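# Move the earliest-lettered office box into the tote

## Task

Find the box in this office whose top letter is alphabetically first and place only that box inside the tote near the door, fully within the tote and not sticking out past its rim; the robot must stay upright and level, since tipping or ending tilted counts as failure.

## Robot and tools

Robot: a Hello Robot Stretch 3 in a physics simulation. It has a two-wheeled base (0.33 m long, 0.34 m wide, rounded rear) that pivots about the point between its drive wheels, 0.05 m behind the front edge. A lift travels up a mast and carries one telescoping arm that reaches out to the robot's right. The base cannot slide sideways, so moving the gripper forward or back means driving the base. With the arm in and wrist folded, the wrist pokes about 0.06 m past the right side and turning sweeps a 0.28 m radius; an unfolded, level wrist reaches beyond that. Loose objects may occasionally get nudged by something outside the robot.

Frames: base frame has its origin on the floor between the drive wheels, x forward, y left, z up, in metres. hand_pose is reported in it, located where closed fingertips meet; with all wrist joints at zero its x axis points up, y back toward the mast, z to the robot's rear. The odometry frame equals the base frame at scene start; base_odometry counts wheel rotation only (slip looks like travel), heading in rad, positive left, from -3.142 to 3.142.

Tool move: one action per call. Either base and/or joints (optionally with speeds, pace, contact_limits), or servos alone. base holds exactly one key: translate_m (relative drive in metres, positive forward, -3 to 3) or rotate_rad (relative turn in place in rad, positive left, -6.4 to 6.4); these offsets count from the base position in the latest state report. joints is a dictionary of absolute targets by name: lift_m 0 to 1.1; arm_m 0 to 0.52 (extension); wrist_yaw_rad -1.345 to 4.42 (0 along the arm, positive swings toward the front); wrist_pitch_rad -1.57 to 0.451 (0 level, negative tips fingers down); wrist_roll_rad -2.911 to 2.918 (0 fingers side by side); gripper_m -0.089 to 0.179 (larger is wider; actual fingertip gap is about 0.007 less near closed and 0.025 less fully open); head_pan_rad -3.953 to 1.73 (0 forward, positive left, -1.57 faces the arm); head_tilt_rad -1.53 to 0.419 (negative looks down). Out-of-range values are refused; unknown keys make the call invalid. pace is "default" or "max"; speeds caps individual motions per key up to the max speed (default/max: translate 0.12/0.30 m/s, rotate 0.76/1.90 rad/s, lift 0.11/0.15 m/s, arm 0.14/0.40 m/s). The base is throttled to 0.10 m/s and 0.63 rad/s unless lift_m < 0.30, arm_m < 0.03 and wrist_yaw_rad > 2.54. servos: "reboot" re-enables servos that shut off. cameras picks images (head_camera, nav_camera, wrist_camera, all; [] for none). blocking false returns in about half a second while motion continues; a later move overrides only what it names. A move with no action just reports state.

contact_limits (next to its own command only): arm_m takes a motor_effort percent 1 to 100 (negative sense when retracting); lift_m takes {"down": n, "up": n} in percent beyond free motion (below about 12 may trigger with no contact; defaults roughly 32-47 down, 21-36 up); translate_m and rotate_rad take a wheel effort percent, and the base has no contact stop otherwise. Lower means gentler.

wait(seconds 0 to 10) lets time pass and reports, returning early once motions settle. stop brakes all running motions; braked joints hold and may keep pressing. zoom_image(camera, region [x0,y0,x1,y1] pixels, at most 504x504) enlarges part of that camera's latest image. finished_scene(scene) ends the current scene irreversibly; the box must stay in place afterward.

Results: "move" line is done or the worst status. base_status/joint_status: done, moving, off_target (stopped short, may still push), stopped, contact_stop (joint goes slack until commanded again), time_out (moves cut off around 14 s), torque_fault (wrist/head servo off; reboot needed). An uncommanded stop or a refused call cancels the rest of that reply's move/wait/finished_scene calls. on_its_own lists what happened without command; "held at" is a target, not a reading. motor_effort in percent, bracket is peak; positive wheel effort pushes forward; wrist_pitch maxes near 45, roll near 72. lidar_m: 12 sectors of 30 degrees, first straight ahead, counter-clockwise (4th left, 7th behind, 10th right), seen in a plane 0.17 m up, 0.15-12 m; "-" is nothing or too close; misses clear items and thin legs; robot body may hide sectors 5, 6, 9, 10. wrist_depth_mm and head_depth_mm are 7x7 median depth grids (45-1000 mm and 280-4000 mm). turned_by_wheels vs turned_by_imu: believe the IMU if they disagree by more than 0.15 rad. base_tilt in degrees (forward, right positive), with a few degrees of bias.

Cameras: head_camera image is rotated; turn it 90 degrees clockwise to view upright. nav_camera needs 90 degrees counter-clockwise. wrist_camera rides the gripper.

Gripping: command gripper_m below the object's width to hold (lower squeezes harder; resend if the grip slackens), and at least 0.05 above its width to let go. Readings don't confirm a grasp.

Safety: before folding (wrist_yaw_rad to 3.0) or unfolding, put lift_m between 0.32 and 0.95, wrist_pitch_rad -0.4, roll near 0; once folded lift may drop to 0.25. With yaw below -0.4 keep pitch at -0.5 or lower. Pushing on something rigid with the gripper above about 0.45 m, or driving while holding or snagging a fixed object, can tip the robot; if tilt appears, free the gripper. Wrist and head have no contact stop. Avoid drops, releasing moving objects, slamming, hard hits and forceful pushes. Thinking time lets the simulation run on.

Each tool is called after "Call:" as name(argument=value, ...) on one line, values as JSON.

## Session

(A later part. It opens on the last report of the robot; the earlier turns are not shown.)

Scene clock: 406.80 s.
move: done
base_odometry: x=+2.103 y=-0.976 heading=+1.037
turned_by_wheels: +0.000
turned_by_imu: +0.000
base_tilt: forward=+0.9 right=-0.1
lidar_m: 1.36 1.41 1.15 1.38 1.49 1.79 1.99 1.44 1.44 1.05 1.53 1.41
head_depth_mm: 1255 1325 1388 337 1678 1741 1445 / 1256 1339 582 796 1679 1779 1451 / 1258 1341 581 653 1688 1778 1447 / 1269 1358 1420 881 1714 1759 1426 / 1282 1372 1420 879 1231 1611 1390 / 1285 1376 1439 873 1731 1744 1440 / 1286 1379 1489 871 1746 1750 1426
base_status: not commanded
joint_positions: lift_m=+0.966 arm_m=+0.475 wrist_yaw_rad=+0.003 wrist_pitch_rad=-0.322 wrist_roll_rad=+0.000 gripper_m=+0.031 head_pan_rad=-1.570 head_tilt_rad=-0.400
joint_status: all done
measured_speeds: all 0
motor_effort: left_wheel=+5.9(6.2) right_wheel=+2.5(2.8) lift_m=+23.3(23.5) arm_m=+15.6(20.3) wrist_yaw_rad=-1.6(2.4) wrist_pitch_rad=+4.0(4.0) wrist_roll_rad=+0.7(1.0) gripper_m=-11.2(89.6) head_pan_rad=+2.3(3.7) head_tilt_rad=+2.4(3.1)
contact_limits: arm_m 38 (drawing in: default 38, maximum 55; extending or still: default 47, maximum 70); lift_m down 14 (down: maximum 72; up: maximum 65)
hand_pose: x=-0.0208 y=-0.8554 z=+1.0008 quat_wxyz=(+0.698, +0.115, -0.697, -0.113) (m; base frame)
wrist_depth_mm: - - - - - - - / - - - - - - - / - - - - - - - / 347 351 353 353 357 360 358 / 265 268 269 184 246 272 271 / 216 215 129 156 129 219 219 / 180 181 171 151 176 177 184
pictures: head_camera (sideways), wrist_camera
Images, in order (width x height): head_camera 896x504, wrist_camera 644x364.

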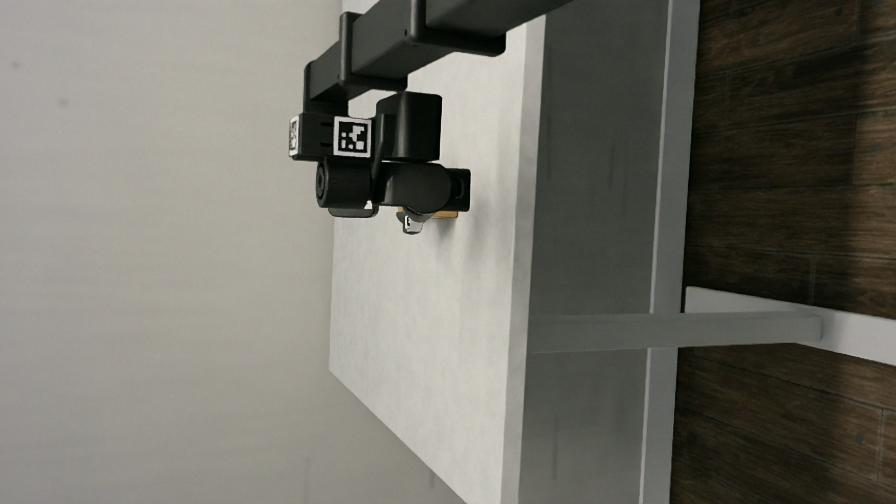

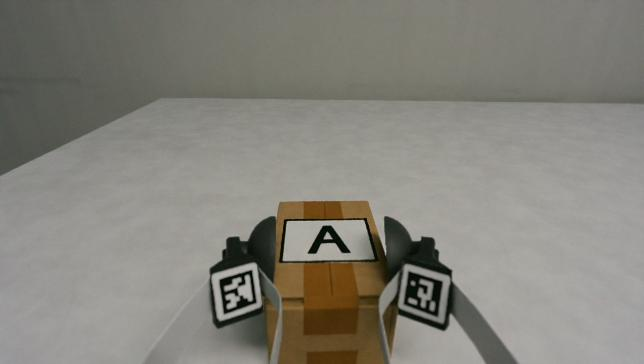

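Call:
move(joints={"gripper_m": 0.0}, cameras=[])

Call:
move(joints={"lift_m": 1.04}, speeds={"lift_m": 0.05}, cameras=["wrist_camera"])

Scene clock: 411.33 s.
move: done
base_odometry: x=+2.103 y=-0.976 heading=+1.037
turned_by_wheels: +0.000
turned_by_imu: +0.001
base_tilt: forward=+1.0 right=+0.0
lidar_m: 1.35 1.41 1.14 1.38 1.50 1.79 1.99 1.44 1.44 1.04 1.54 1.41
head_depth_mm: 1248 1333 1385 336 1647 1764 1447 / 1254 1337 582 796 1676 1773 1440 / 1252 1335 581 651 1695 1781 1437 / 1261 1345 1423 883 1717 1758 1433 / 1281 1363 1422 881 1226 1599 1386 / 1288 1362 1456 875 1733 1764 1441 / 1285 1380 1497 871 1781 1738 1427
base_status: not commanded
joint_positions: lift_m=+0.966 arm_m=+0.475 wrist_yaw_rad=+0.003 wrist_pitch_rad=-0.323 wrist_roll_rad=+0.000 gripper_m=+0.001 head_pan_rad=-1.570 head_tilt_rad=-0.400
joint_status: all done
measured_speeds: all 0
motor_effort: left_wheel=+6.2(6.3) right_wheel=+2.3(2.8) lift_m=+24.5(24.8) arm_m=+4.0(6.7) wrist_yaw_rad=-1.2(2.1) wrist_pitch_rad=+4.0(4.3) wrist_roll_rad=+0.9(1.0) gripper_m=-17.7(98.5) head_pan_rad=+2.1(3.0) head_tilt_rad=+2.1(2.4)
contact_limits: arm_m 38 (drawing in: default 38, maximum 55; extending or still: default 47, maximum 70); lift_m down 14 (down: maximum 72; up: maximum 65)
hand_pose: x=-0.0209 y=-0.8553 z=+1.0005 quat_wxyz=(+0.698, +0.115, -0.697, -0.113) (m; base frame)
wrist_depth_mm: - - - - - - - / - - - - - - - / - - - - - - - / 346 350 347 354 354 355 358 / 266 266 267 184 257 269 272 / 214 216 129 154 129 218 218 / 181 186 175 150 154 182 183
pictures: none
No camera images: "cameras" was empty.

Scene clock: 413.33 s.
move: done
base_odometry: x=+2.103 y=-0.976 heading=+1.037
turned_by_wheels: +0.000
turned_by_imu: +0.000
base_tilt: forward=+0.8 right=-0.2
lidar_m: 1.36 1.41 1.15 1.38 1.49 1.78 2.00 1.44 1.44 1.04 1.53 1.40
head_depth_mm: 1248 1314 395 901 1664 1754 1440 / 1245 1304 532 893 1677 1779 1453 / 1258 1320 550 835 1687 1774 1440 / 1265 1350 1411 881 1707 1757 1437 / 1280 1359 1417 875 1223 1607 1381 / 1291 1367 1439 877 1738 1744 1440 / 1294 1375 1485 872 1753 1754 1433
base_status: not commanded
joint_positions: lift_m=+1.040 arm_m=+0.475 wrist_yaw_rad=+0.003 wrist_pitch_rad=-0.326 wrist_roll_rad=+0.000 gripper_m=+0.001 head_pan_rad=-1.570 head_tilt_rad=-0.400
joint_status: all done
measured_speeds: all 0
motor_effort: left_wheel=+5.9(6.2) right_wheel=+3.0(3.0) lift_m=+30.0(33.8) arm_m=-1.7(4.3) wrist_yaw_rad=-1.2(2.1) wrist_pitch_rad=+4.8(5.1) wrist_roll_rad=+0.9(1.1) gripper_m=-18.2(19.4) head_pan_rad=+2.6(3.5) head_tilt_rad=+1.9(2.8)
contact_limits: arm_m 38 (drawing in: default 38, maximum 55; extending or still: default 47, maximum 70)
hand_pose: x=-0.0209 y=-0.8550 z=+1.0738 quat_wxyz=(+0.698, +0.116, -0.697, -0.114) (m; base frame)
wrist_depth_mm: - - - - - - - / - - - - - - - / - - - - - - - / - - - - - - - / 368 370 369 184 356 391 390 / 311 313 129 154 130 317 318 / 261 271 249 150 248 266 268
pictures: wrist_camera
Images, in order (width x height): wrist_camera 644x364.

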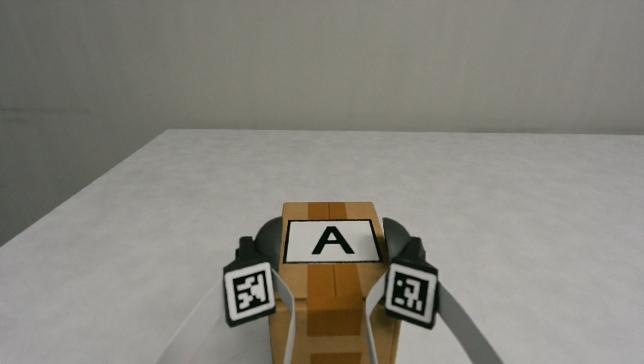

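Call:
move(joints={"arm_m": 0.005}, cameras=["wrist_camera"])

Call:
move(joints={"lift_m": 0.6, "wrist_yaw_rad": 1.57}, cameras=["wrist_camera"])

Scene clock: 454.13 s.
move: done
base_odometry: x=+2.103 y=-0.976 heading=+1.037
turned_by_wheels: +0.000
turned_by_imu: +0.001
base_tilt: forward=+1.0 right=-0.2
lidar_m: 1.36 1.40 1.15 1.38 1.50 1.79 1.99 1.44 1.44 1.04 1.54 1.41
head_depth_mm: 1238 1324 1385 957 - - - / 1257 1352 1416 1017 - - - / 1257 1342 1414 1011 - - - / 1264 1361 1408 938 1698 1761 1434 / 1267 1371 1419 879 1226 1608 1395 / 1290 1371 1450 875 1743 1769 1433 / 1299 1380 1488 873 1756 1737 1419
base_status: not commanded
joint_positions: lift_m=+1.040 arm_m=+0.005 wrist_yaw_rad=+0.003 wrist_pitch_rad=-0.327 wrist_roll_rad=+0.000 gripper_m=+0.001 head_pan_rad=-1.570 head_tilt_rad=-0.400
joint_status: all done
measured_speeds: all 0
motor_effort: left_wheel=+6.0(6.2) right_wheel=+2.4(2.9) lift_m=+23.6(23.7) arm_m=-19.7(22.3) wrist_yaw_rad=-1.9(2.2) wrist_pitch_rad=+4.6(5.1) wrist_roll_rad=+0.8(1.1) gripper_m=-18.3(19.4) head_pan_rad=+2.2(3.5) head_tilt_rad=+1.1(2.6)
hand_pose: x=-0.0209 y=-0.3849 z=+1.0737 quat_wxyz=(+0.698, +0.116, -0.697, -0.114) (m; base frame)
wrist_depth_mm: - - - - - - - / - - - - - - - / - - - - - - - / - - - - - - - / - - - 185 - - - / - - 128 155 130 - - / - - - 150 - - -
pictures: wrist_camera
Images, in order (width x height): wrist_camera 644x364.

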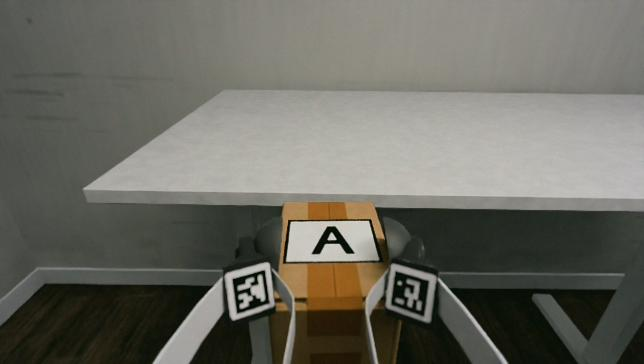

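Scene clock: 458.97 s.
move: done
base_odometry: x=+2.103 y=-0.976 heading=+1.037
turned_by_wheels: +0.000
turned_by_imu: +0.001
base_tilt: forward=+1.0 right=-0.2
lidar_m: 1.36 1.41 1.14 1.38 1.49 1.79 2.00 1.44 1.44 1.04 1.54 1.41
head_depth_mm: 1244 1333 1398 902 1660 1760 1452 / 1254 1334 1403 895 1689 1782 1447 / 1252 1349 1395 885 1689 1776 1450 / 1269 1362 1409 883 1709 1774 1436 / 1273 1360 1423 879 1227 1616 1398 / 1290 1370 1446 881 1737 1762 1443 / 1283 1385 1476 876 1755 1757 1435
base_status: not commanded
joint_positions: lift_m=+0.600 arm_m=+0.005 wrist_yaw_rad=+1.567 wrist_pitch_rad=-0.328 wrist_roll_rad=+0.000 gripper_m=+0.001 head_pan_rad=-1.570 head_tilt_rad=-0.400
joint_status: all done
measured_speeds: all 0
motor_effort: left_wheel=+6.0(6.2) right_wheel=+2.6(3.1) lift_m=+21.0(24.5) arm_m=-9.2(19.7) wrist_yaw_rad=+3.5(7.4) wrist_pitch_rad=+4.9(5.1) wrist_roll_rad=+0.7(1.1) gripper_m=-18.6(19.6) head_pan_rad=+2.1(4.0) head_tilt_rad=+0.5(2.1)
hand_pose: x=+0.2135 y=-0.1510 z=+0.6334 quat_wxyz=(+0.576, +0.574, -0.412, +0.411) (m; base frame)
wrist_depth_mm: - - - - - - - / - - - - - - - / - - - - - - - / - - - - - - - / - - - 185 - - - / - - 128 155 129 - - / 812 864 769 150 763 821 820
pictures: wrist_camera
Images, in order (width x height): wrist_camera 644x364.

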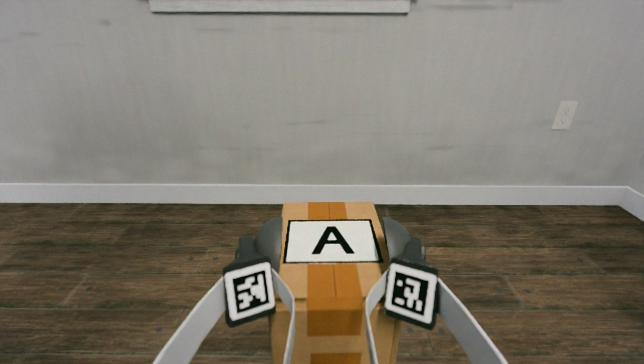

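Call:
move(cameras=["nav_camera"])

Scene clock: 479.23 s.
base_odometry: x=+2.103 y=-0.976 heading=+1.037
turned_by_wheels: +0.000
turned_by_imu: +0.000
base_tilt: forward=+1.1 right=-0.2
lidar_m: 1.36 1.41 1.15 1.37 1.50 1.78 1.99 1.44 1.44 1.05 1.54 1.41
head_depth_mm: 1245 1331 1401 897 1659 1752 1451 / 1241 1343 1406 894 1673 1757 1448 / 1263 1358 1409 892 1692 1771 1438 / 1269 1352 1421 886 1697 1753 1447 / 1281 1353 1426 880 1221 1612 1394 / 1281 1378 1444 879 1743 1776 1433 / 1292 1381 1481 871 1760 1756 1440
base_status: not commanded
joint_positions: lift_m=+0.600 arm_m=+0.005 wrist_yaw_rad=+1.567 wrist_pitch_rad=-0.328 wrist_roll_rad=+0.000 gripper_m=+0.001 head_pan_rad=-1.570 head_tilt_rad=-0.400
joint_status: all done
measured_speeds: all 0
motor_effort: left_wheel=+5.8(6.2) right_wheel=+2.4(3.1) lift_m=+21.5(24.5) arm_m=-2.2(19.7) wrist_yaw_rad=+3.5(7.4) wrist_pitch_rad=+5.1(5.1) wrist_roll_rad=+0.7(1.1) gripper_m=-17.9(19.6) head_pan_rad=+1.8(4.0) head_tilt_rad=-0.1(2.1)
hand_pose: x=+0.2135 y=-0.1510 z=+0.6334 quat_wxyz=(+0.576, +0.574, -0.412, +0.411) (m; base frame)
wrist_depth_mm: - - - - - - - / - - - - - - - / - - - - - - - / - - - - - - - / - - - 185 - - - / - - 128 155 130 - - / 836 848 782 150 794 830 812
pictures: nav_camera (sideways)
Images, in order (width x height): nav_camera 672x504.

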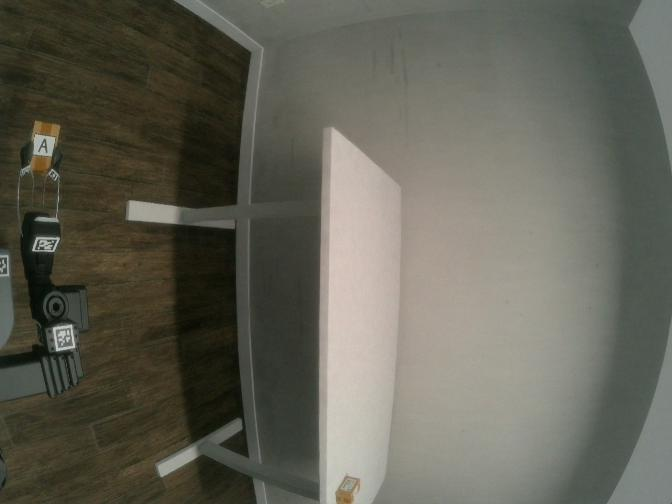

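Call:
move(base={"translate_m": 0.86}, joints={"head_pan_rad": 0.0, "head_tilt_rad": -0.5}, cameras=["nav_camera"])

Call:
move(base={"rotate_rad": 1.573}, cameras=["nav_camera"])

Scene clock: 497.57 s.
move: done
base_odometry: x=+2.541 y=-0.236 heading=+1.037
turned_by_wheels: +0.000
turned_by_imu: +0.001
base_tilt: forward=+1.0 right=-0.2
lidar_m: 0.50 0.52 0.71 1.94 1.44 1.73 2.83 2.12 1.21 1.48 0.72 0.52
head_depth_mm: 384 416 453 498 554 594 723 / 386 418 457 502 559 603 734 / 389 421 460 507 568 605 743 / 389 424 463 511 571 610 750 / 393 426 468 515 574 611 758 / 395 429 469 519 580 640 764 / 397 432 471 523 584 646 775
base_status: done
joint_positions: lift_m=+0.600 arm_m=+0.005 wrist_yaw_rad=+1.567 wrist_pitch_rad=-0.328 wrist_roll_rad=+0.000 gripper_m=+0.001 head_pan_rad=+0.000 head_tilt_rad=-0.500
joint_status: all done
measured_speeds: all 0
motor_effort: left_wheel=+0.5(13.2) right_wheel=+10.1(14.0) lift_m=+24.8(24.9) arm_m=+20.7(21.0) wrist_yaw_rad=+3.7(4.1) wrist_pitch_rad=+4.9(5.3) wrist_roll_rad=+0.8(1.1) gripper_m=-17.2(19.9) head_pan_rad=-3.5(5.1) head_tilt_rad=-2.2(6.0)
hand_pose: x=+0.2135 y=-0.1510 z=+0.6334 quat_wxyz=(+0.576, +0.574, -0.412, +0.411) (m; base frame)
wrist_depth_mm: - - - - - - - / - - - - - - - / - - - - - - - / - - - - - - - / - - - 185 150 - - / - - 129 155 126 - - / - - - 150 122 - -
pictures: nav_camera (sideways)
Images, in order (width x height): nav_camera 672x504.

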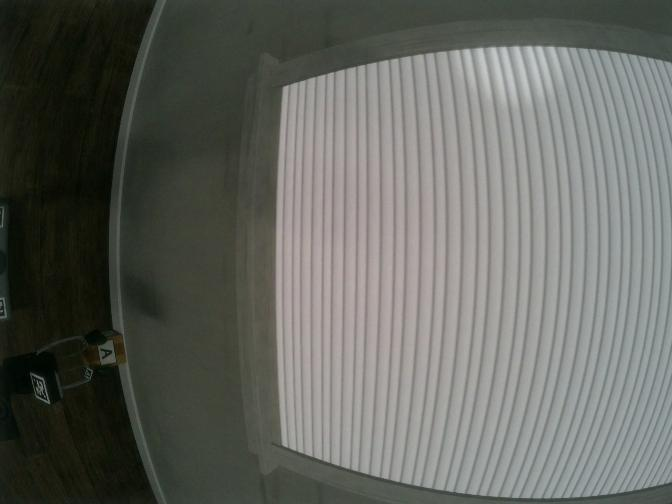

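Scene clock: 501.17 s.
move: done
base_odometry: x=+2.541 y=-0.236 heading=+2.609
turned_by_wheels: +1.572
turned_by_imu: +1.567
base_tilt: forward=+0.8 right=-0.1
lidar_m: 1.83 1.18 1.72 2.92 2.14 1.21 1.48 0.73 0.53 0.50 0.52 0.71
head_depth_mm: 1902 1865 1877 1819 1772 1562 1352 / 2766 3023 2867 2504 2015 1606 1337 / 2823 3053 3313 2680 1983 1599 1343 / 2828 3114 3402 2644 1978 1597 1344 / 2837 3098 3379 2657 1967 1607 1326 / 2864 3079 3350 2521 1831 1589 1334 / 1257 1274 1297 1325 1443 1544 1335
base_status: done
joint_positions: lift_m=+0.600 arm_m=+0.005 wrist_yaw_rad=+1.567 wrist_pitch_rad=-0.328 wrist_roll_rad=+0.000 gripper_m=+0.001 head_pan_rad=+0.000 head_tilt_rad=-0.500
joint_status: not commanded
measured_speeds: all 0
motor_effort: left_wheel=-10.5(14.4) right_wheel=+11.6(15.6) lift_m=+25.9(26.1) arm_m=+6.8(20.8) wrist_yaw_rad=+2.9(4.0) wrist_pitch_rad=+5.0(5.4) wrist_roll_rad=+0.8(1.0) gripper_m=-18.2(19.4) head_pan_rad=-4.0(4.5) head_tilt_rad=-2.6(3.5)
hand_pose: x=+0.2135 y=-0.1510 z=+0.6334 quat_wxyz=(+0.576, +0.574, -0.412, +0.411) (m; base frame)
wrist_depth_mm: - - - - - - - / - - - - - - - / - - - - - - - / - - - - - - - / - - - 185 - - - / - - 128 155 126 - - / 830 850 764 149 781 - -
pictures: nav_camera (sideways)
Images, in order (width x height): nav_camera 672x504.

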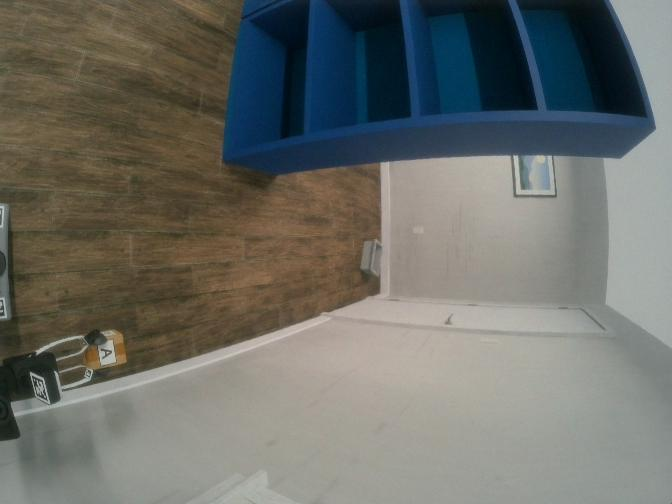

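Call:
move(base={"translate_m": 1.25}, cameras=[])

Call:
move(base={"translate_m": 0.65}, joints={"head_tilt_rad": -0.7}, cameras=["nav_camera", "head_camera"])

Scene clock: 520.23 s.
move: done
base_odometry: x=+1.464 y=+0.398 heading=+2.609
turned_by_wheels: +0.000
turned_by_imu: +0.001
base_tilt: forward=+1.1 right=-0.3
lidar_m: 1.67 2.10 0.50 0.48 0.49 2.36 2.04 0.70 0.50 0.48 0.50 0.67
head_depth_mm: 1699 1793 1660 1669 1619 1517 1344 / 1718 1856 2037 2238 1994 1599 1335 / 1734 1874 2074 2245 1951 1614 1332 / 1750 1879 2055 2283 1937 1586 1332 / 1745 1908 2060 2261 1970 1598 1337 / 1738 1915 2088 2316 1987 1591 1330 / 1767 1935 2081 2302 1993 1591 1333
base_status: done
joint_positions: lift_m=+0.600 arm_m=+0.005 wrist_yaw_rad=+1.567 wrist_pitch_rad=-0.328 wrist_roll_rad=+0.000 gripper_m=+0.001 head_pan_rad=+0.000 head_tilt_rad=-0.500
joint_status: not commanded
measured_speeds: all 0
motor_effort: left_wheel=+8.0(12.4) right_wheel=+2.5(15.8) lift_m=+30.5(31.5) arm_m=-14.4(20.5) wrist_yaw_rad=+3.2(3.9) wrist_pitch_rad=+4.8(5.3) wrist_roll_rad=+0.9(1.1) gripper_m=-17.5(19.6) head_pan_rad=-2.8(4.6) head_tilt_rad=-1.4(3.5)
hand_pose: x=+0.2135 y=-0.1509 z=+0.6334 quat_wxyz=(+0.576, +0.574, -0.412, +0.411) (m; base frame)
wrist_depth_mm: - - - - - - - / - - - - - - - / - - - - - - - / - - - - - - - / - - - 184 205 - - / - - 129 154 126 - - / 832 855 770 150 157 - -
pictures: none
No camera images: "cameras" was empty.

Scene clock: 527.83 s.
move: done
base_odometry: x=+0.904 y=+0.728 heading=+2.610
turned_by_wheels: +0.000
turned_by_imu: +0.000
base_tilt: forward=+0.8 right=-0.2
lidar_m: 1.39 1.43 1.93 1.44 0.61 0.68 1.99 0.68 0.49 0.47 0.47 0.62
head_depth_mm: 1195 1316 1481 1634 1516 1349 1200 / 1184 1337 1502 1748 1625 1376 1208 / 1199 1336 1518 1759 1579 1377 1204 / 1199 1351 1526 1780 1561 1389 1200 / 1210 1342 1529 1772 1619 1388 1198 / 1213 1350 1533 1823 1620 1374 1206 / 1221 1369 1566 1792 1617 1374 1199
base_status: done
joint_positions: lift_m=+0.600 arm_m=+0.005 wrist_yaw_rad=+1.567 wrist_pitch_rad=-0.328 wrist_roll_rad=+0.000 gripper_m=+0.001 head_pan_rad=+0.000 head_tilt_rad=-0.701
joint_status: all done
measured_speeds: all 0
motor_effort: left_wheel=+7.8(12.5) right_wheel=+2.4(11.0) lift_m=+26.5(30.9) arm_m=-10.9(14.6) wrist_yaw_rad=+3.0(4.0) wrist_pitch_rad=+4.9(5.4) wrist_roll_rad=+0.8(1.1) gripper_m=-17.8(19.8) head_pan_rad=-3.4(4.3) head_tilt_rad=-1.9(5.8)
hand_pose: x=+0.2135 y=-0.1509 z=+0.6334 quat_wxyz=(+0.576, +0.574, -0.412, +0.411) (m; base frame)
wrist_depth_mm: - - - - - - 330 / - - - - - - 328 / - - - - - - 332 / - - - - - - 331 / - - - 185 177 - 316 / - - 129 155 126 - 332 / 819 856 796 150 153 - 332
pictures: head_camera (sideways), nav_camera (sideways)
Images, in order (width x height): head_camera 896x504, nav_camera 672x504.

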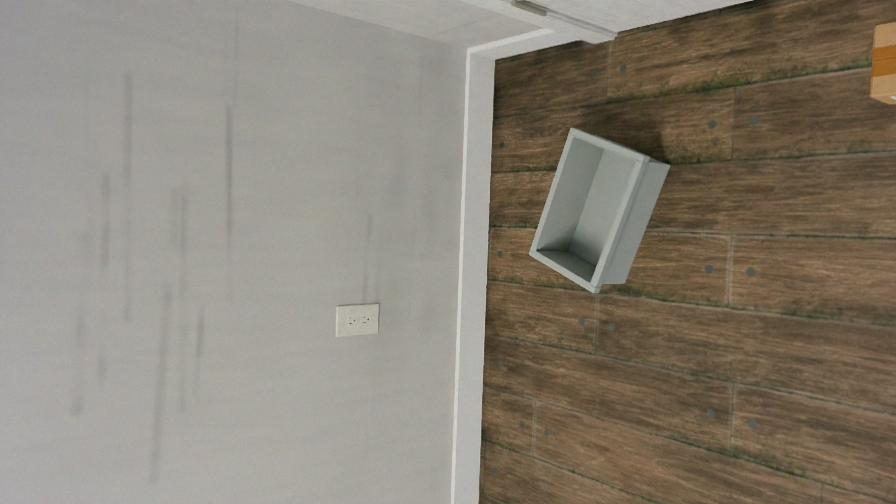

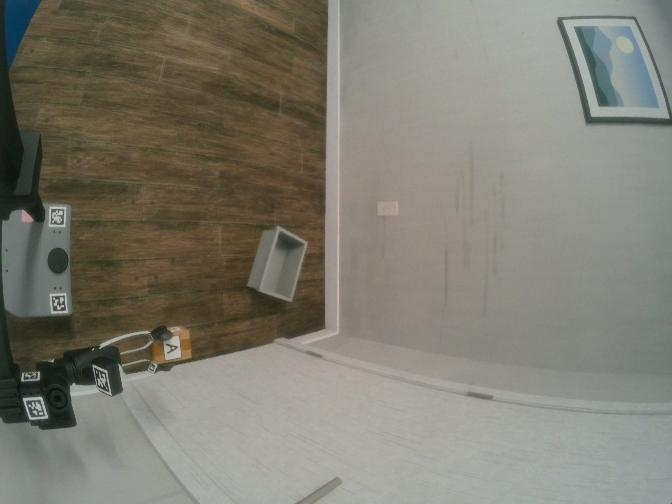

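Call:
move(base={"translate_m": 0.31}, cameras=[])

Call:
move(base={"rotate_rad": 1.573}, joints={"head_pan_rad": -1.57, "head_tilt_rad": -0.8}, cameras=["head_camera"])

Scene clock: 552.57 s.
move: done
base_odometry: x=+0.636 y=+0.885 heading=+2.610
turned_by_wheels: +0.000
turned_by_imu: +0.001
base_tilt: forward=+1.0 right=-0.2
lidar_m: 1.08 1.12 1.51 2.71 0.94 0.82 1.98 0.67 0.45 0.44 0.46 0.61
head_depth_mm: 915 1020 1156 1337 1508 1353 1205 / 915 1023 1173 1355 1563 1377 1202 / 916 1025 1174 1360 1546 1321 1180 / 926 1031 1186 1374 1538 1330 1196 / 927 1043 1179 1373 1545 1381 1200 / 929 1047 1196 1386 1578 1383 1205 / 935 1056 1202 1391 1587 1374 1202
base_status: done
joint_positions: lift_m=+0.600 arm_m=+0.005 wrist_yaw_rad=+1.567 wrist_pitch_rad=-0.328 wrist_roll_rad=+0.000 gripper_m=+0.001 head_pan_rad=+0.000 head_tilt_rad=-0.701
joint_status: not commanded
measured_speeds: all 0
motor_effort: left_wheel=+8.1(13.1) right_wheel=+2.2(10.3) lift_m=+22.7(25.0) arm_m=-7.6(9.8) wrist_yaw_rad=+3.0(3.8) wrist_pitch_rad=+5.1(5.4) wrist_roll_rad=+0.8(1.1) gripper_m=-18.4(18.9) head_pan_rad=-2.2(3.6) head_tilt_rad=+2.1(2.1)
hand_pose: x=+0.2135 y=-0.1509 z=+0.6334 quat_wxyz=(+0.576, +0.574, -0.412, +0.411) (m; base frame)
wrist_depth_mm: - - - - - 531 325 / - - - - - 576 325 / - - - - - - 325 / - - - - - - 310 / - - - 185 689 - 310 / - - 128 155 126 - 323 / 809 841 123 150 154 - 323
pictures: none
No camera images: "cameras" was empty.

Scene clock: 556.17 s.
move: done
base_odometry: x=+0.636 y=+0.885 heading=-2.101
turned_by_wheels: +1.572
turned_by_imu: +1.567
base_tilt: forward=+1.1 right=-0.2
lidar_m: 2.67 0.95 0.82 2.08 0.68 0.45 0.44 0.46 0.61 1.08 1.12 1.49
head_depth_mm: 949 1082 1248 1451 1444 1309 1163 / 952 1079 1265 1501 1509 1314 429 / 958 1091 1255 1498 1510 1281 464 / 961 1089 1268 1515 1504 1287 1144 / 962 1093 1270 1514 1506 1313 1170 / 961 1101 1278 1531 1495 1317 1161 / 966 1099 1283 1523 1514 1313 1165
base_status: done
joint_positions: lift_m=+0.600 arm_m=+0.005 wrist_yaw_rad=+1.567 wrist_pitch_rad=-0.328 wrist_roll_rad=+0.000 gripper_m=+0.001 head_pan_rad=-1.574 head_tilt_rad=-0.800
joint_status: all done
measured_speeds: all 0
motor_effort: left_wheel=-11.3(14.0) right_wheel=+11.3(15.5) lift_m=+22.7(23.1) arm_m=-19.4(19.4) wrist_yaw_rad=+3.1(3.8) wrist_pitch_rad=+4.9(5.3) wrist_roll_rad=+0.9(1.0) gripper_m=-18.3(19.2) head_pan_rad=+3.1(5.1) head_tilt_rad=-3.5(8.5)
hand_pose: x=+0.2135 y=-0.1510 z=+0.6334 quat_wxyz=(+0.576, +0.574, -0.412, +0.411) (m; base frame)
wrist_depth_mm: - - - - - - - / - - - - - - - / - - - - - - - / - - - - - - - / - - - 184 - - - / 933 - 128 154 129 - - / 815 861 775 150 793 847 839
pictures: head_camera (sideways)
Images, in order (width x height): head_camera 896x504.

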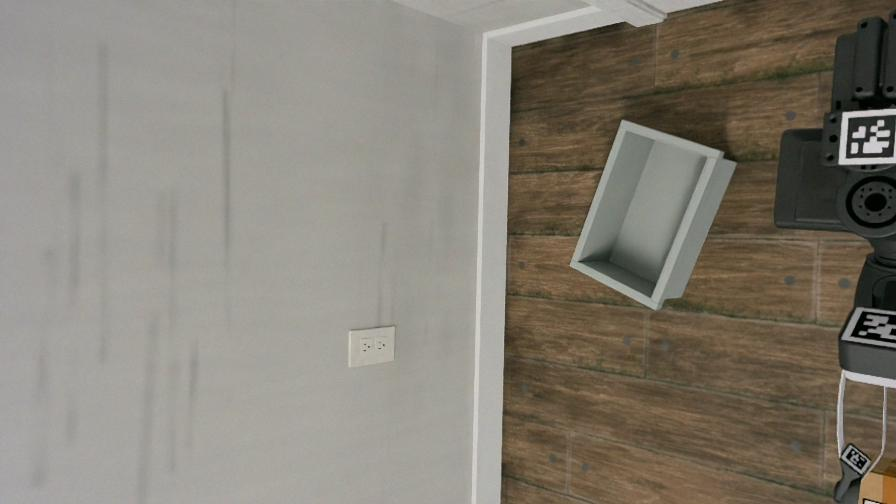

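Call:
move(base={"translate_m": -0.04}, joints={"wrist_yaw_rad": 0.0, "lift_m": 0.6}, cameras=[])

Call:
move(joints={"arm_m": 0.455, "wrist_pitch_rad": -1.5}, speeds={"wrist_pitch_rad": 0.6}, cameras=["head_camera", "wrist_camera"])

Scene clock: 578.67 s.
move: done
base_odometry: x=+0.657 y=+0.920 heading=-2.101
turned_by_wheels: +0.000
turned_by_imu: +0.001
base_tilt: forward=+0.9 right=-0.2
lidar_m: 2.74 0.95 0.84 1.90 0.62 0.41 0.40 0.42 0.56 1.09 1.12 1.49
head_depth_mm: 951 1080 1240 1415 1411 1284 1162 / 950 1075 1258 1493 1510 1318 424 / 956 1090 1268 1506 1505 702 507 / 963 1092 1273 1515 1501 1237 1122 / 958 1095 1281 1514 1515 1295 1157 / 965 1106 1277 1524 1505 1304 1152 / 968 1106 1286 1541 1501 1313 1158
base_status: done
joint_positions: lift_m=+0.600 arm_m=+0.005 wrist_yaw_rad=+0.003 wrist_pitch_rad=-0.328 wrist_roll_rad=+0.000 gripper_m=+0.001 head_pan_rad=-1.570 head_tilt_rad=-0.800
joint_status: all done
measured_speeds: all 0
motor_effort: left_wheel=-12.9(14.3) right_wheel=+3.3(6.9) lift_m=+29.6(30.8) arm_m=-15.9(20.3) wrist_yaw_rad=-2.0(7.1) wrist_pitch_rad=+5.0(5.3) wrist_roll_rad=+0.9(1.0) gripper_m=-18.2(19.3) head_pan_rad=+3.2(4.1) head_tilt_rad=-3.9(5.5)
hand_pose: x=-0.0207 y=-0.3848 z=+0.6334 quat_wxyz=(+0.698, +0.117, -0.697, -0.114) (m; base frame)
wrist_depth_mm: - - - - - - 400 / - - - - - - 431 / - - - - - - 456 / - - - - - - 477 / - - 154 185 - 544 - / - - 128 155 127 585 - / 820 851 778 150 782 613 -
pictures: none
No camera images: "cameras" was empty.

Scene clock: 583.17 s.
move: done
base_odometry: x=+0.657 y=+0.920 heading=-2.101
turned_by_wheels: +0.000
turned_by_imu: +0.001
base_tilt: forward=+1.1 right=-0.2
lidar_m: 2.74 0.95 0.84 1.90 0.62 0.41 0.40 0.42 0.56 1.09 1.12 1.49
head_depth_mm: 952 1080 1252 1410 1368 1205 432 / 948 1083 1228 679 571 494 1101 / 957 1084 1235 737 1470 1297 1163 / 964 1098 1270 1492 1420 1293 1160 / 957 1093 1273 1528 1517 1293 1160 / 965 1097 1276 1537 1513 1306 1163 / 968 1104 1283 1542 1503 1309 1167
base_status: not commanded
joint_positions: lift_m=+0.600 arm_m=+0.455 wrist_yaw_rad=+0.003 wrist_pitch_rad=-1.495 wrist_roll_rad=+0.000 gripper_m=+0.001 head_pan_rad=-1.570 head_tilt_rad=-0.800
joint_status: all done
measured_speeds: all 0
motor_effort: left_wheel=-12.7(13.1) right_wheel=+3.3(3.8) lift_m=+28.4(31.3) arm_m=+21.2(24.2) wrist_yaw_rad=-2.1(2.9) wrist_pitch_rad=-1.2(5.5) wrist_roll_rad=+0.9(1.2) gripper_m=-17.8(19.7) head_pan_rad=+2.6(4.6) head_tilt_rad=-3.8(5.6)
hand_pose: x=-0.0216 y=-0.5953 z=+0.4814 quat_wxyz=(+0.519, +0.482, -0.517, -0.480) (m; base frame)
wrist_depth_mm: 615 608 606 602 610 614 - / 629 622 630 608 620 609 - / 635 623 626 - 619 618 454 / 632 629 629 - 630 634 - / 636 638 635 184 628 640 - / 647 640 129 155 129 640 - / 664 656 649 154 638 645 -
pictures: head_camera (sideways), wrist_camera
Images, in order (width x height): head_camera 896x504, wrist_camera 644x364.

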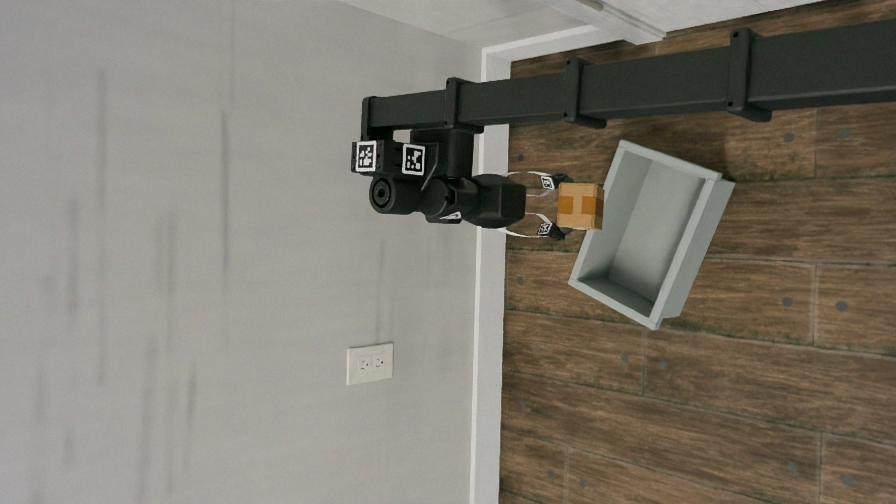

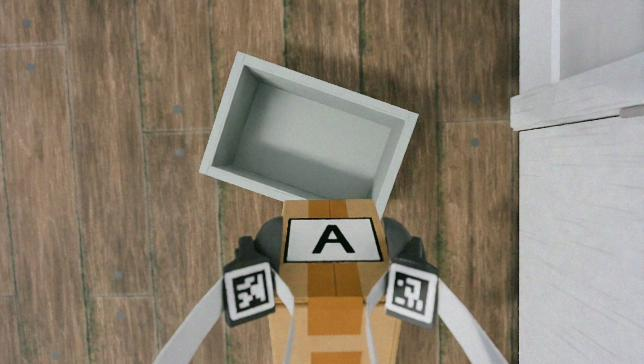

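Call:
move(base={"translate_m": 0.03}, joints={"arm_m": 0.5, "wrist_pitch_rad": -1.38, "lift_m": 0.42}, cameras=["head_camera", "wrist_camera"])

Scene clock: 626.67 s.
move: done
base_odometry: x=+0.642 y=+0.894 heading=-2.101
turned_by_wheels: +0.000
turned_by_imu: +0.001
base_tilt: forward=+0.9 right=-0.2
lidar_m: 2.68 0.95 0.82 2.04 0.67 0.44 0.43 0.45 0.60 1.09 1.12 1.49
head_depth_mm: 951 1077 1258 1444 1448 1308 1166 / 947 1085 1256 1446 1457 680 584 / 956 1088 1256 1399 1307 1269 1157 / 956 1088 1265 1506 1411 1289 1164 / 963 1094 1270 1526 1492 1304 1168 / 962 1104 1291 1537 1499 1309 1166 / 969 1105 1290 1541 1508 1312 1158
base_status: done
joint_positions: lift_m=+0.420 arm_m=+0.500 wrist_yaw_rad=+0.003 wrist_pitch_rad=-1.384 wrist_roll_rad=+0.000 gripper_m=+0.001 head_pan_rad=-1.570 head_tilt_rad=-0.800
joint_status: all done
measured_speeds: all 0
motor_effort: left_wheel=+5.2(10.0) right_wheel=+4.5(14.0) lift_m=+21.6(27.3) arm_m=+19.2(23.2) wrist_yaw_rad=-2.2(2.4) wrist_pitch_rad=+0.6(3.5) wrist_roll_rad=+0.8(1.2) gripper_m=-18.7(19.4) head_pan_rad=+2.6(4.0) head_tilt_rad=-2.8(4.9)
hand_pose: x=-0.0216 y=-0.6689 z=+0.3025 quat_wxyz=(+0.545, +0.452, -0.543, -0.451) (m; base frame)
wrist_depth_mm: 481 478 468 470 474 467 468 / 479 470 472 469 468 461 460 / 474 470 367 465 464 468 456 / 465 467 347 214 382 461 458 / 462 467 154 183 159 451 446 / 462 458 129 154 127 450 452 / 460 452 456 154 154 450 443
pictures: head_camera (sideways), wrist_camera
Images, in order (width x height): head_camera 896x504, wrist_camera 644x364.

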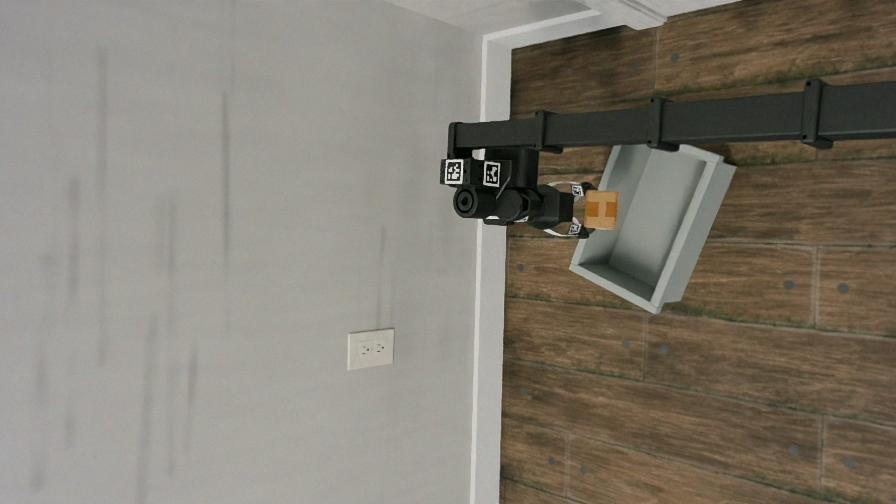

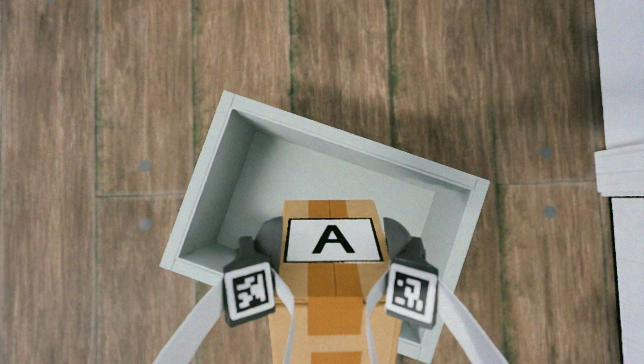

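Call:
move(joints={"lift_m": 0.25}, speeds={"lift_m": 0.06}, contact_limits={"lift_m": {"down": 14}}, cameras=["head_camera", "wrist_camera"])

Scene clock: 636.57 s.
move: done
base_odometry: x=+0.642 y=+0.894 heading=-2.101
turned_by_wheels: +0.000
turned_by_imu: +0.001
base_tilt: forward=+0.9 right=-0.2
lidar_m: 2.67 0.95 0.82 2.03 0.67 0.44 0.43 0.45 0.59 1.09 1.12 1.49
head_depth_mm: 950 1082 1254 1449 1443 1295 1164 / 948 1084 1247 1506 1503 1288 1126 / 960 1089 1266 1503 1016 1249 1138 / 958 1087 1268 1522 1437 1286 1157 / 962 1093 1273 1531 1505 1303 1169 / 961 1100 1287 1534 1499 1314 1160 / 967 1105 1285 1547 1491 1320 1167
base_status: not commanded
joint_positions: lift_m=+0.250 arm_m=+0.500 wrist_yaw_rad=+0.003 wrist_pitch_rad=-1.384 wrist_roll_rad=+0.000 gripper_m=+0.001 head_pan_rad=-1.570 head_tilt_rad=-0.800
joint_status: all done
measured_speeds: all 0
motor_effort: left_wheel=+5.0(5.4) right_wheel=+4.6(4.9) lift_m=+22.4(23.1) arm_m=+11.6(15.9) wrist_yaw_rad=-2.3(2.7) wrist_pitch_rad=+0.5(0.9) wrist_roll_rad=+0.6(1.1) gripper_m=-18.1(19.1) head_pan_rad=+2.8(4.5) head_tilt_rad=-3.6(5.0)
contact_limits: lift_m down 14 (down: maximum 72; up: maximum 65)
hand_pose: x=-0.0216 y=-0.6689 z=+0.1324 quat_wxyz=(+0.545, +0.452, -0.543, -0.451) (m; base frame)
wrist_depth_mm: 308 185 306 303 299 300 299 / 302 183 232 194 300 297 295 / 301 - - 262 217 199 296 / 181 - - - - 221 177 / 180 - - 183 154 - 288 / 185 240 128 154 126 - 286 / 177 192 198 153 145 - 284
pictures: head_camera (sideways), wrist_camera
Images, in order (width x height): head_camera 896x504, wrist_camera 644x364.

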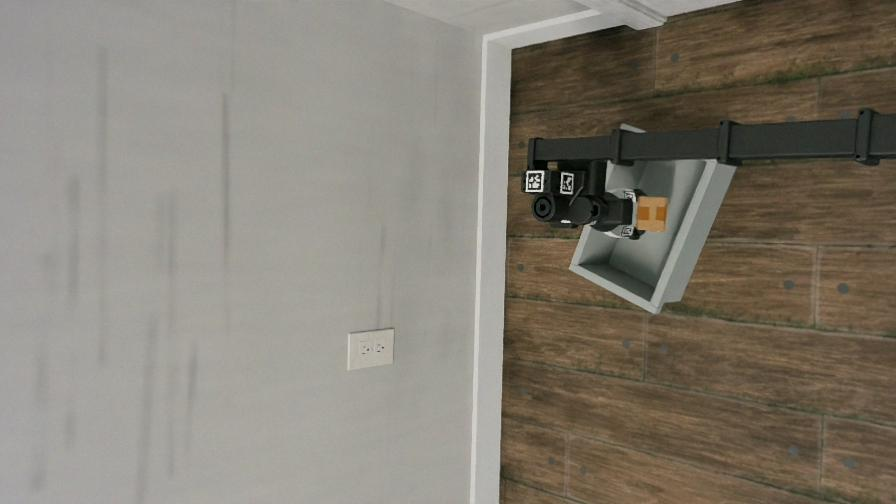

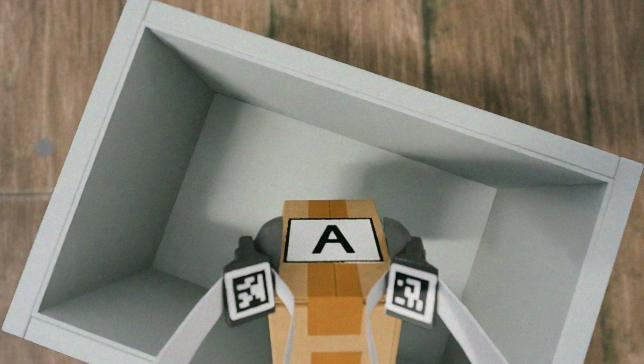

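Call:
move(joints={"lift_m": 0.2}, speeds={"lift_m": 0.03}, contact_limits={"lift_m": {"down": 14}}, cameras=["head_camera", "wrist_camera"])

Scene clock: 642.20 s.
move: done
base_odometry: x=+0.642 y=+0.894 heading=-2.101
turned_by_wheels: +0.000
turned_by_imu: +0.001
base_tilt: forward=+0.9 right=-0.1
lidar_m: 2.68 0.95 0.82 2.03 0.67 0.44 0.43 0.45 0.59 1.09 1.12 1.49
head_depth_mm: 944 1082 1250 1446 1428 1289 1162 / 952 1085 1256 1486 1499 1290 1141 / 954 1089 1261 1491 1052 1254 1149 / 958 1083 1259 1514 1432 1291 1165 / 962 1090 1273 1516 1505 1306 1165 / 960 1100 1276 1547 1504 1309 1158 / 970 1110 1283 1534 1508 1317 1161
base_status: not commanded
joint_positions: lift_m=+0.200 arm_m=+0.500 wrist_yaw_rad=+0.003 wrist_pitch_rad=-1.384 wrist_roll_rad=+0.000 gripper_m=+0.001 head_pan_rad=-1.570 head_tilt_rad=-0.800
joint_status: all done
measured_speeds: all 0
motor_effort: left_wheel=+5.1(5.4) right_wheel=+4.1(4.9) lift_m=+21.7(27.8) arm_m=+5.7(7.6) wrist_yaw_rad=-2.1(2.4) wrist_pitch_rad=+0.5(0.9) wrist_roll_rad=+1.0(1.2) gripper_m=-17.9(19.1) head_pan_rad=+2.4(4.0) head_tilt_rad=-2.9(4.1)
contact_limits: lift_m down 14 (down: maximum 72; up: maximum 65)
hand_pose: x=-0.0216 y=-0.6689 z=+0.0825 quat_wxyz=(+0.545, +0.452, -0.543, -0.451) (m; base frame)
wrist_depth_mm: - 165 149 132 253 253 249 / - - 220 175 137 130 248 / - - - 234 200 160 128 / - - - - - 215 164 / - - - 183 153 - - / - 225 129 155 126 - - / 164 192 197 153 145 - -
pictures: head_camera (sideways), wrist_camera
Images, in order (width x height): head_camera 896x504, wrist_camera 644x364.

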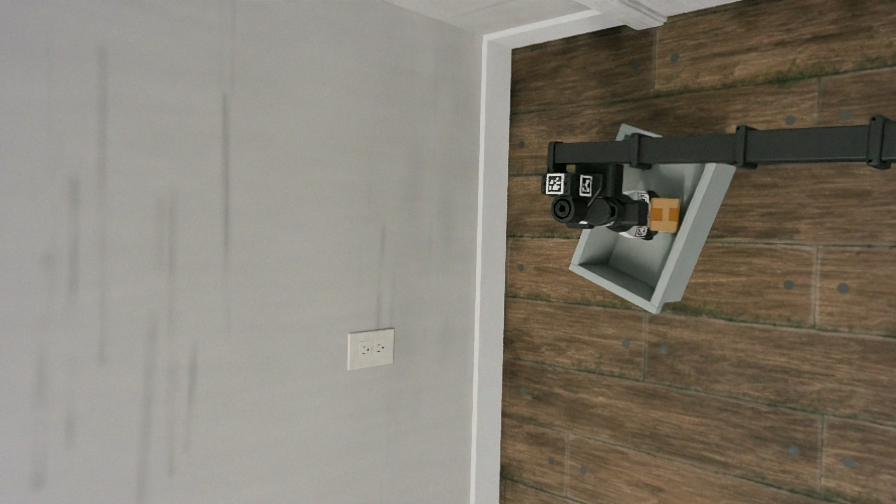

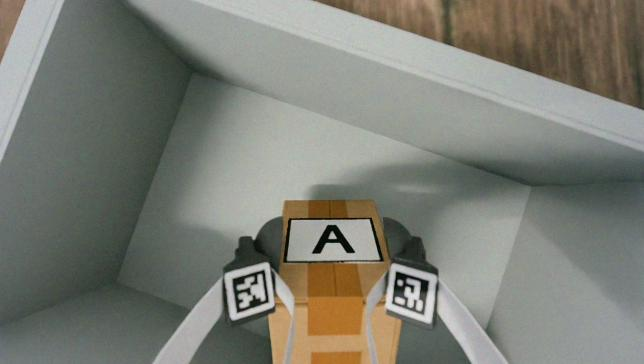

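Call:
move(joints={"lift_m": 0.175}, speeds={"lift_m": 0.02}, contact_limits={"lift_m": {"down": 13}}, cameras=["wrist_camera"])

Scene clock: 645.53 s.
move: contact_stop
base_odometry: x=+0.642 y=+0.894 heading=-2.101
turned_by_wheels: +0.000
turned_by_imu: +0.001
base_tilt: forward=+1.1 right=+0.1
lidar_m: 2.69 0.95 0.82 2.04 0.67 0.44 0.43 0.45 0.60 1.09 1.12 1.48
head_depth_mm: 949 1074 1248 1455 1446 1298 1164 / 951 1083 1260 1500 1526 1285 1141 / 948 1089 1262 1496 1064 1259 1132 / 963 1091 1267 1508 1440 1276 1161 / 963 1093 1282 1522 1507 1309 1165 / 961 1093 1277 1532 1509 1312 1159 / 971 1103 1288 1545 1497 1305 1169
base_status: not commanded
joint_positions: lift_m=+0.193 arm_m=+0.500 wrist_yaw_rad=+0.003 wrist_pitch_rad=-1.362 wrist_roll_rad=+0.000 gripper_m=+0.001 head_pan_rad=-1.570 head_tilt_rad=-0.800
joint_status: lift_m contact_stop (moved -0.007 of -0.025)
measured_speeds: translate_m=+0.000 rotate_rad=+0.000 lift_m=+0.003 arm_m=+0.000 wrist_yaw_rad=+0.000 wrist_pitch_rad=-0.024 wrist_roll_rad=+0.000 head_pan_rad=+0.000 head_tilt_rad=+0.000
on_its_own: lift_m is slack since a contact_stop (your +0.175 is given up)
motor_effort: left_wheel=+5.0(5.4) right_wheel=+4.5(4.9) lift_m=+21.6(23.5) arm_m=+1.0(2.0) wrist_yaw_rad=-2.2(2.7) wrist_pitch_rad=-3.4(4.6) wrist_roll_rad=+0.8(1.1) gripper_m=-17.2(18.8) head_pan_rad=+2.3(3.4) head_tilt_rad=-2.1(3.5)
contact_limits: lift_m down 13 (down: maximum 72; up: maximum 65)
hand_pose: x=-0.0215 y=-0.6745 z=+0.0763 quat_wxyz=(+0.550, +0.446, -0.548, -0.445) (m; base frame)
wrist_depth_mm: - 154 141 130 250 252 248 / - - 197 153 128 246 248 / - - - 215 181 140 125 / - - - - - 207 157 / - - - 187 152 - - / - - 129 146 123 - - / 177 194 199 144 139 - -
pictures: wrist_camera
Images, in order (width x height): wrist_camera 644x364.

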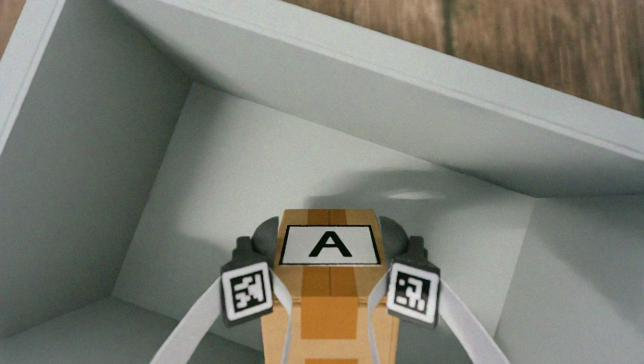

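Call:
move(joints={"lift_m": 0.196}, speeds={"lift_m": 0.02}, cameras=[])

Call:
move(joints={"gripper_m": 0.12}, cameras=["wrist_camera"])

Scene clock: 648.90 s.
move: done
base_odometry: x=+0.642 y=+0.894 heading=-2.101
turned_by_wheels: +0.000
turned_by_imu: +0.001
base_tilt: forward=+0.8 right=-0.1
lidar_m: 2.69 0.96 0.83 2.04 0.67 0.44 0.43 0.45 0.60 1.08 1.12 1.49
head_depth_mm: 949 1079 1250 1454 1441 1295 1166 / 949 1081 1252 1502 1515 1295 1142 / 954 1082 1259 1512 1061 1245 1146 / 958 1086 1267 1515 1441 1279 1165 / 959 1088 1267 1525 1506 1304 1158 / 963 1099 1280 1520 1500 1311 1157 / 966 1106 1280 1531 1506 1308 1155
base_status: not commanded
joint_positions: lift_m=+0.196 arm_m=+0.500 wrist_yaw_rad=+0.003 wrist_pitch_rad=-1.373 wrist_roll_rad=+0.000 gripper_m=+0.001 head_pan_rad=-1.570 head_tilt_rad=-0.800
joint_status: all done
measured_speeds: all 0
motor_effort: left_wheel=+5.2(5.4) right_wheel=+4.1(4.3) lift_m=+29.7(30.0) arm_m=-3.0(3.1) wrist_yaw_rad=-2.1(2.3) wrist_pitch_rad=-1.4(2.5) wrist_roll_rad=+0.7(1.0) gripper_m=-17.8(18.4) head_pan_rad=+2.2(3.1) head_tilt_rad=-2.7(2.7)
hand_pose: x=-0.0215 y=-0.6716 z=+0.0787 quat_wxyz=(+0.548, +0.449, -0.546, -0.448) (m; base frame)
wrist_depth_mm: - 164 145 130 249 249 247 / - - 210 166 132 127 246 / - - - 230 191 153 126 / - - - - - 209 157 / - - - 184 148 - - / - - 128 148 124 - - / 172 197 204 147 140 - -
pictures: none
No camera images: "cameras" was empty.

Scene clock: 650.63 s.
move: done
base_odometry: x=+0.642 y=+0.894 heading=-2.101
turned_by_wheels: +0.000
turned_by_imu: +0.000
base_tilt: forward=+0.9 right=+0.0
lidar_m: 2.69 0.95 0.82 2.04 0.67 0.44 0.43 0.45 0.59 1.09 1.12 1.49
head_depth_mm: 948 1077 1250 1458 1441 1295 1159 / 952 1085 1256 1490 1498 1287 1146 / 956 1085 1259 1515 1058 1237 1144 / 959 1086 1267 1525 1453 1295 1165 / 957 1097 1276 1535 1493 1290 1157 / 968 1099 1275 1532 1496 1306 1163 / 965 1102 1279 1525 1503 1317 1167
base_status: not commanded
joint_positions: lift_m=+0.196 arm_m=+0.500 wrist_yaw_rad=+0.003 wrist_pitch_rad=-1.378 wrist_roll_rad=+0.000 gripper_m=+0.120 head_pan_rad=-1.570 head_tilt_rad=-0.800
joint_status: all done
measured_speeds: all 0
motor_effort: left_wheel=+5.1(5.3) right_wheel=+3.7(4.5) lift_m=+28.9(30.1) arm_m=-4.6(5.0) wrist_yaw_rad=-2.1(2.6) wrist_pitch_rad=-0.6(1.7) wrist_roll_rad=+0.8(1.1) gripper_m=+0.8(85.9) head_pan_rad=+2.1(3.5) head_tilt_rad=-1.3(3.5)
hand_pose: x=-0.0215 y=-0.6704 z=+0.0786 quat_wxyz=(+0.547, +0.450, -0.545, -0.449) (m; base frame)
wrist_depth_mm: - 166 146 128 249 248 246 / - - 212 169 134 126 244 / - - - 232 194 153 124 / - - - - - 216 160 / - - - 189 - - - / - 123 - 188 188 122 - / - 121 213 187 186 115 -
pictures: wrist_camera
Images, in order (width x height): wrist_camera 644x364.

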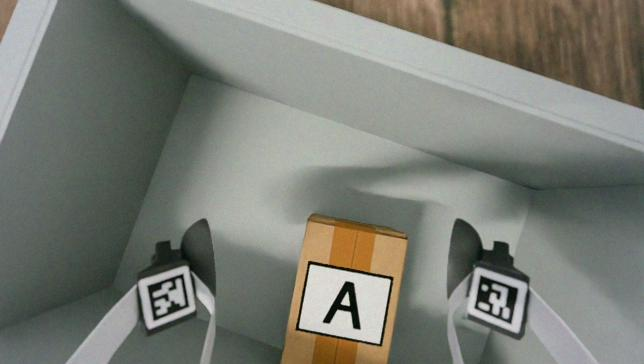

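Call:
move(joints={"lift_m": 0.45}, speeds={"lift_m": 0.08}, cameras=["wrist_camera", "head_camera"])

Scene clock: 656.80 s.
move: done
base_odometry: x=+0.642 y=+0.894 heading=-2.101
turned_by_wheels: +0.000
turned_by_imu: +0.001
base_tilt: forward=+0.9 right=-0.3
lidar_m: 2.68 0.95 0.82 2.04 0.67 0.44 0.43 0.45 0.59 1.09 1.12 1.49
head_depth_mm: 949 1080 1250 1456 1439 1304 1169 / 950 1086 1260 1432 765 642 562 / 955 1087 1259 876 1351 1283 1166 / 955 1091 1278 1521 1425 1288 1165 / 964 1087 1270 1524 1494 1305 1156 / 968 1102 1273 1530 1500 1310 1159 / 970 1099 1289 1533 1511 1311 1157
base_status: not commanded
joint_positions: lift_m=+0.450 arm_m=+0.500 wrist_yaw_rad=+0.003 wrist_pitch_rad=-1.379 wrist_roll_rad=+0.000 gripper_m=+0.120 head_pan_rad=-1.570 head_tilt_rad=-0.800
joint_status: all done
measured_speeds: all 0
motor_effort: left_wheel=+5.1(5.3) right_wheel=+4.3(4.6) lift_m=+30.3(32.9) arm_m=-12.2(12.2) wrist_yaw_rad=-2.1(3.0) wrist_pitch_rad=-0.5(0.9) wrist_roll_rad=+0.5(1.0) gripper_m=+0.4(1.4) head_pan_rad=+2.5(3.7) head_tilt_rad=-1.6(2.8)
hand_pose: x=-0.0215 y=-0.6702 z=+0.3326 quat_wxyz=(+0.546, +0.451, -0.544, -0.449) (m; base frame)
wrist_depth_mm: 510 505 508 501 502 501 461 / 504 506 504 494 502 501 459 / 503 498 500 494 497 491 473 / 504 495 388 - 444 488 469 / 498 497 - 432 - 481 475 / 490 123 477 420 - 125 480 / 490 483 478 480 479 129 431
pictures: head_camera (sideways), wrist_camera
Images, in order (width x height): head_camera 896x504, wrist_camera 644x364.

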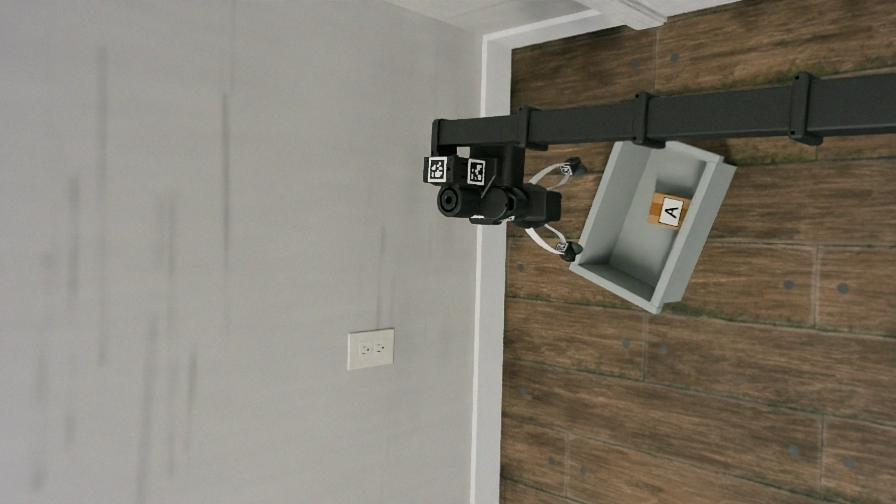

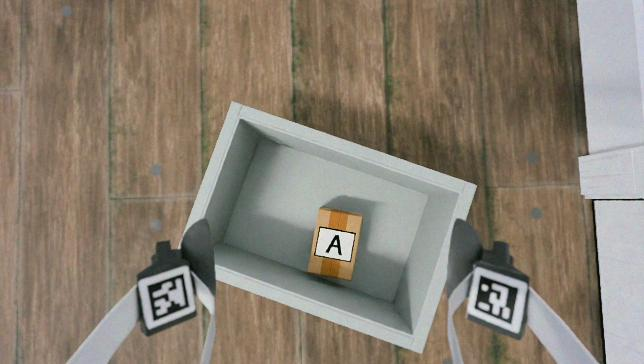

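Call:
finished_scene(scene=1)

The scene is finished: the task was done.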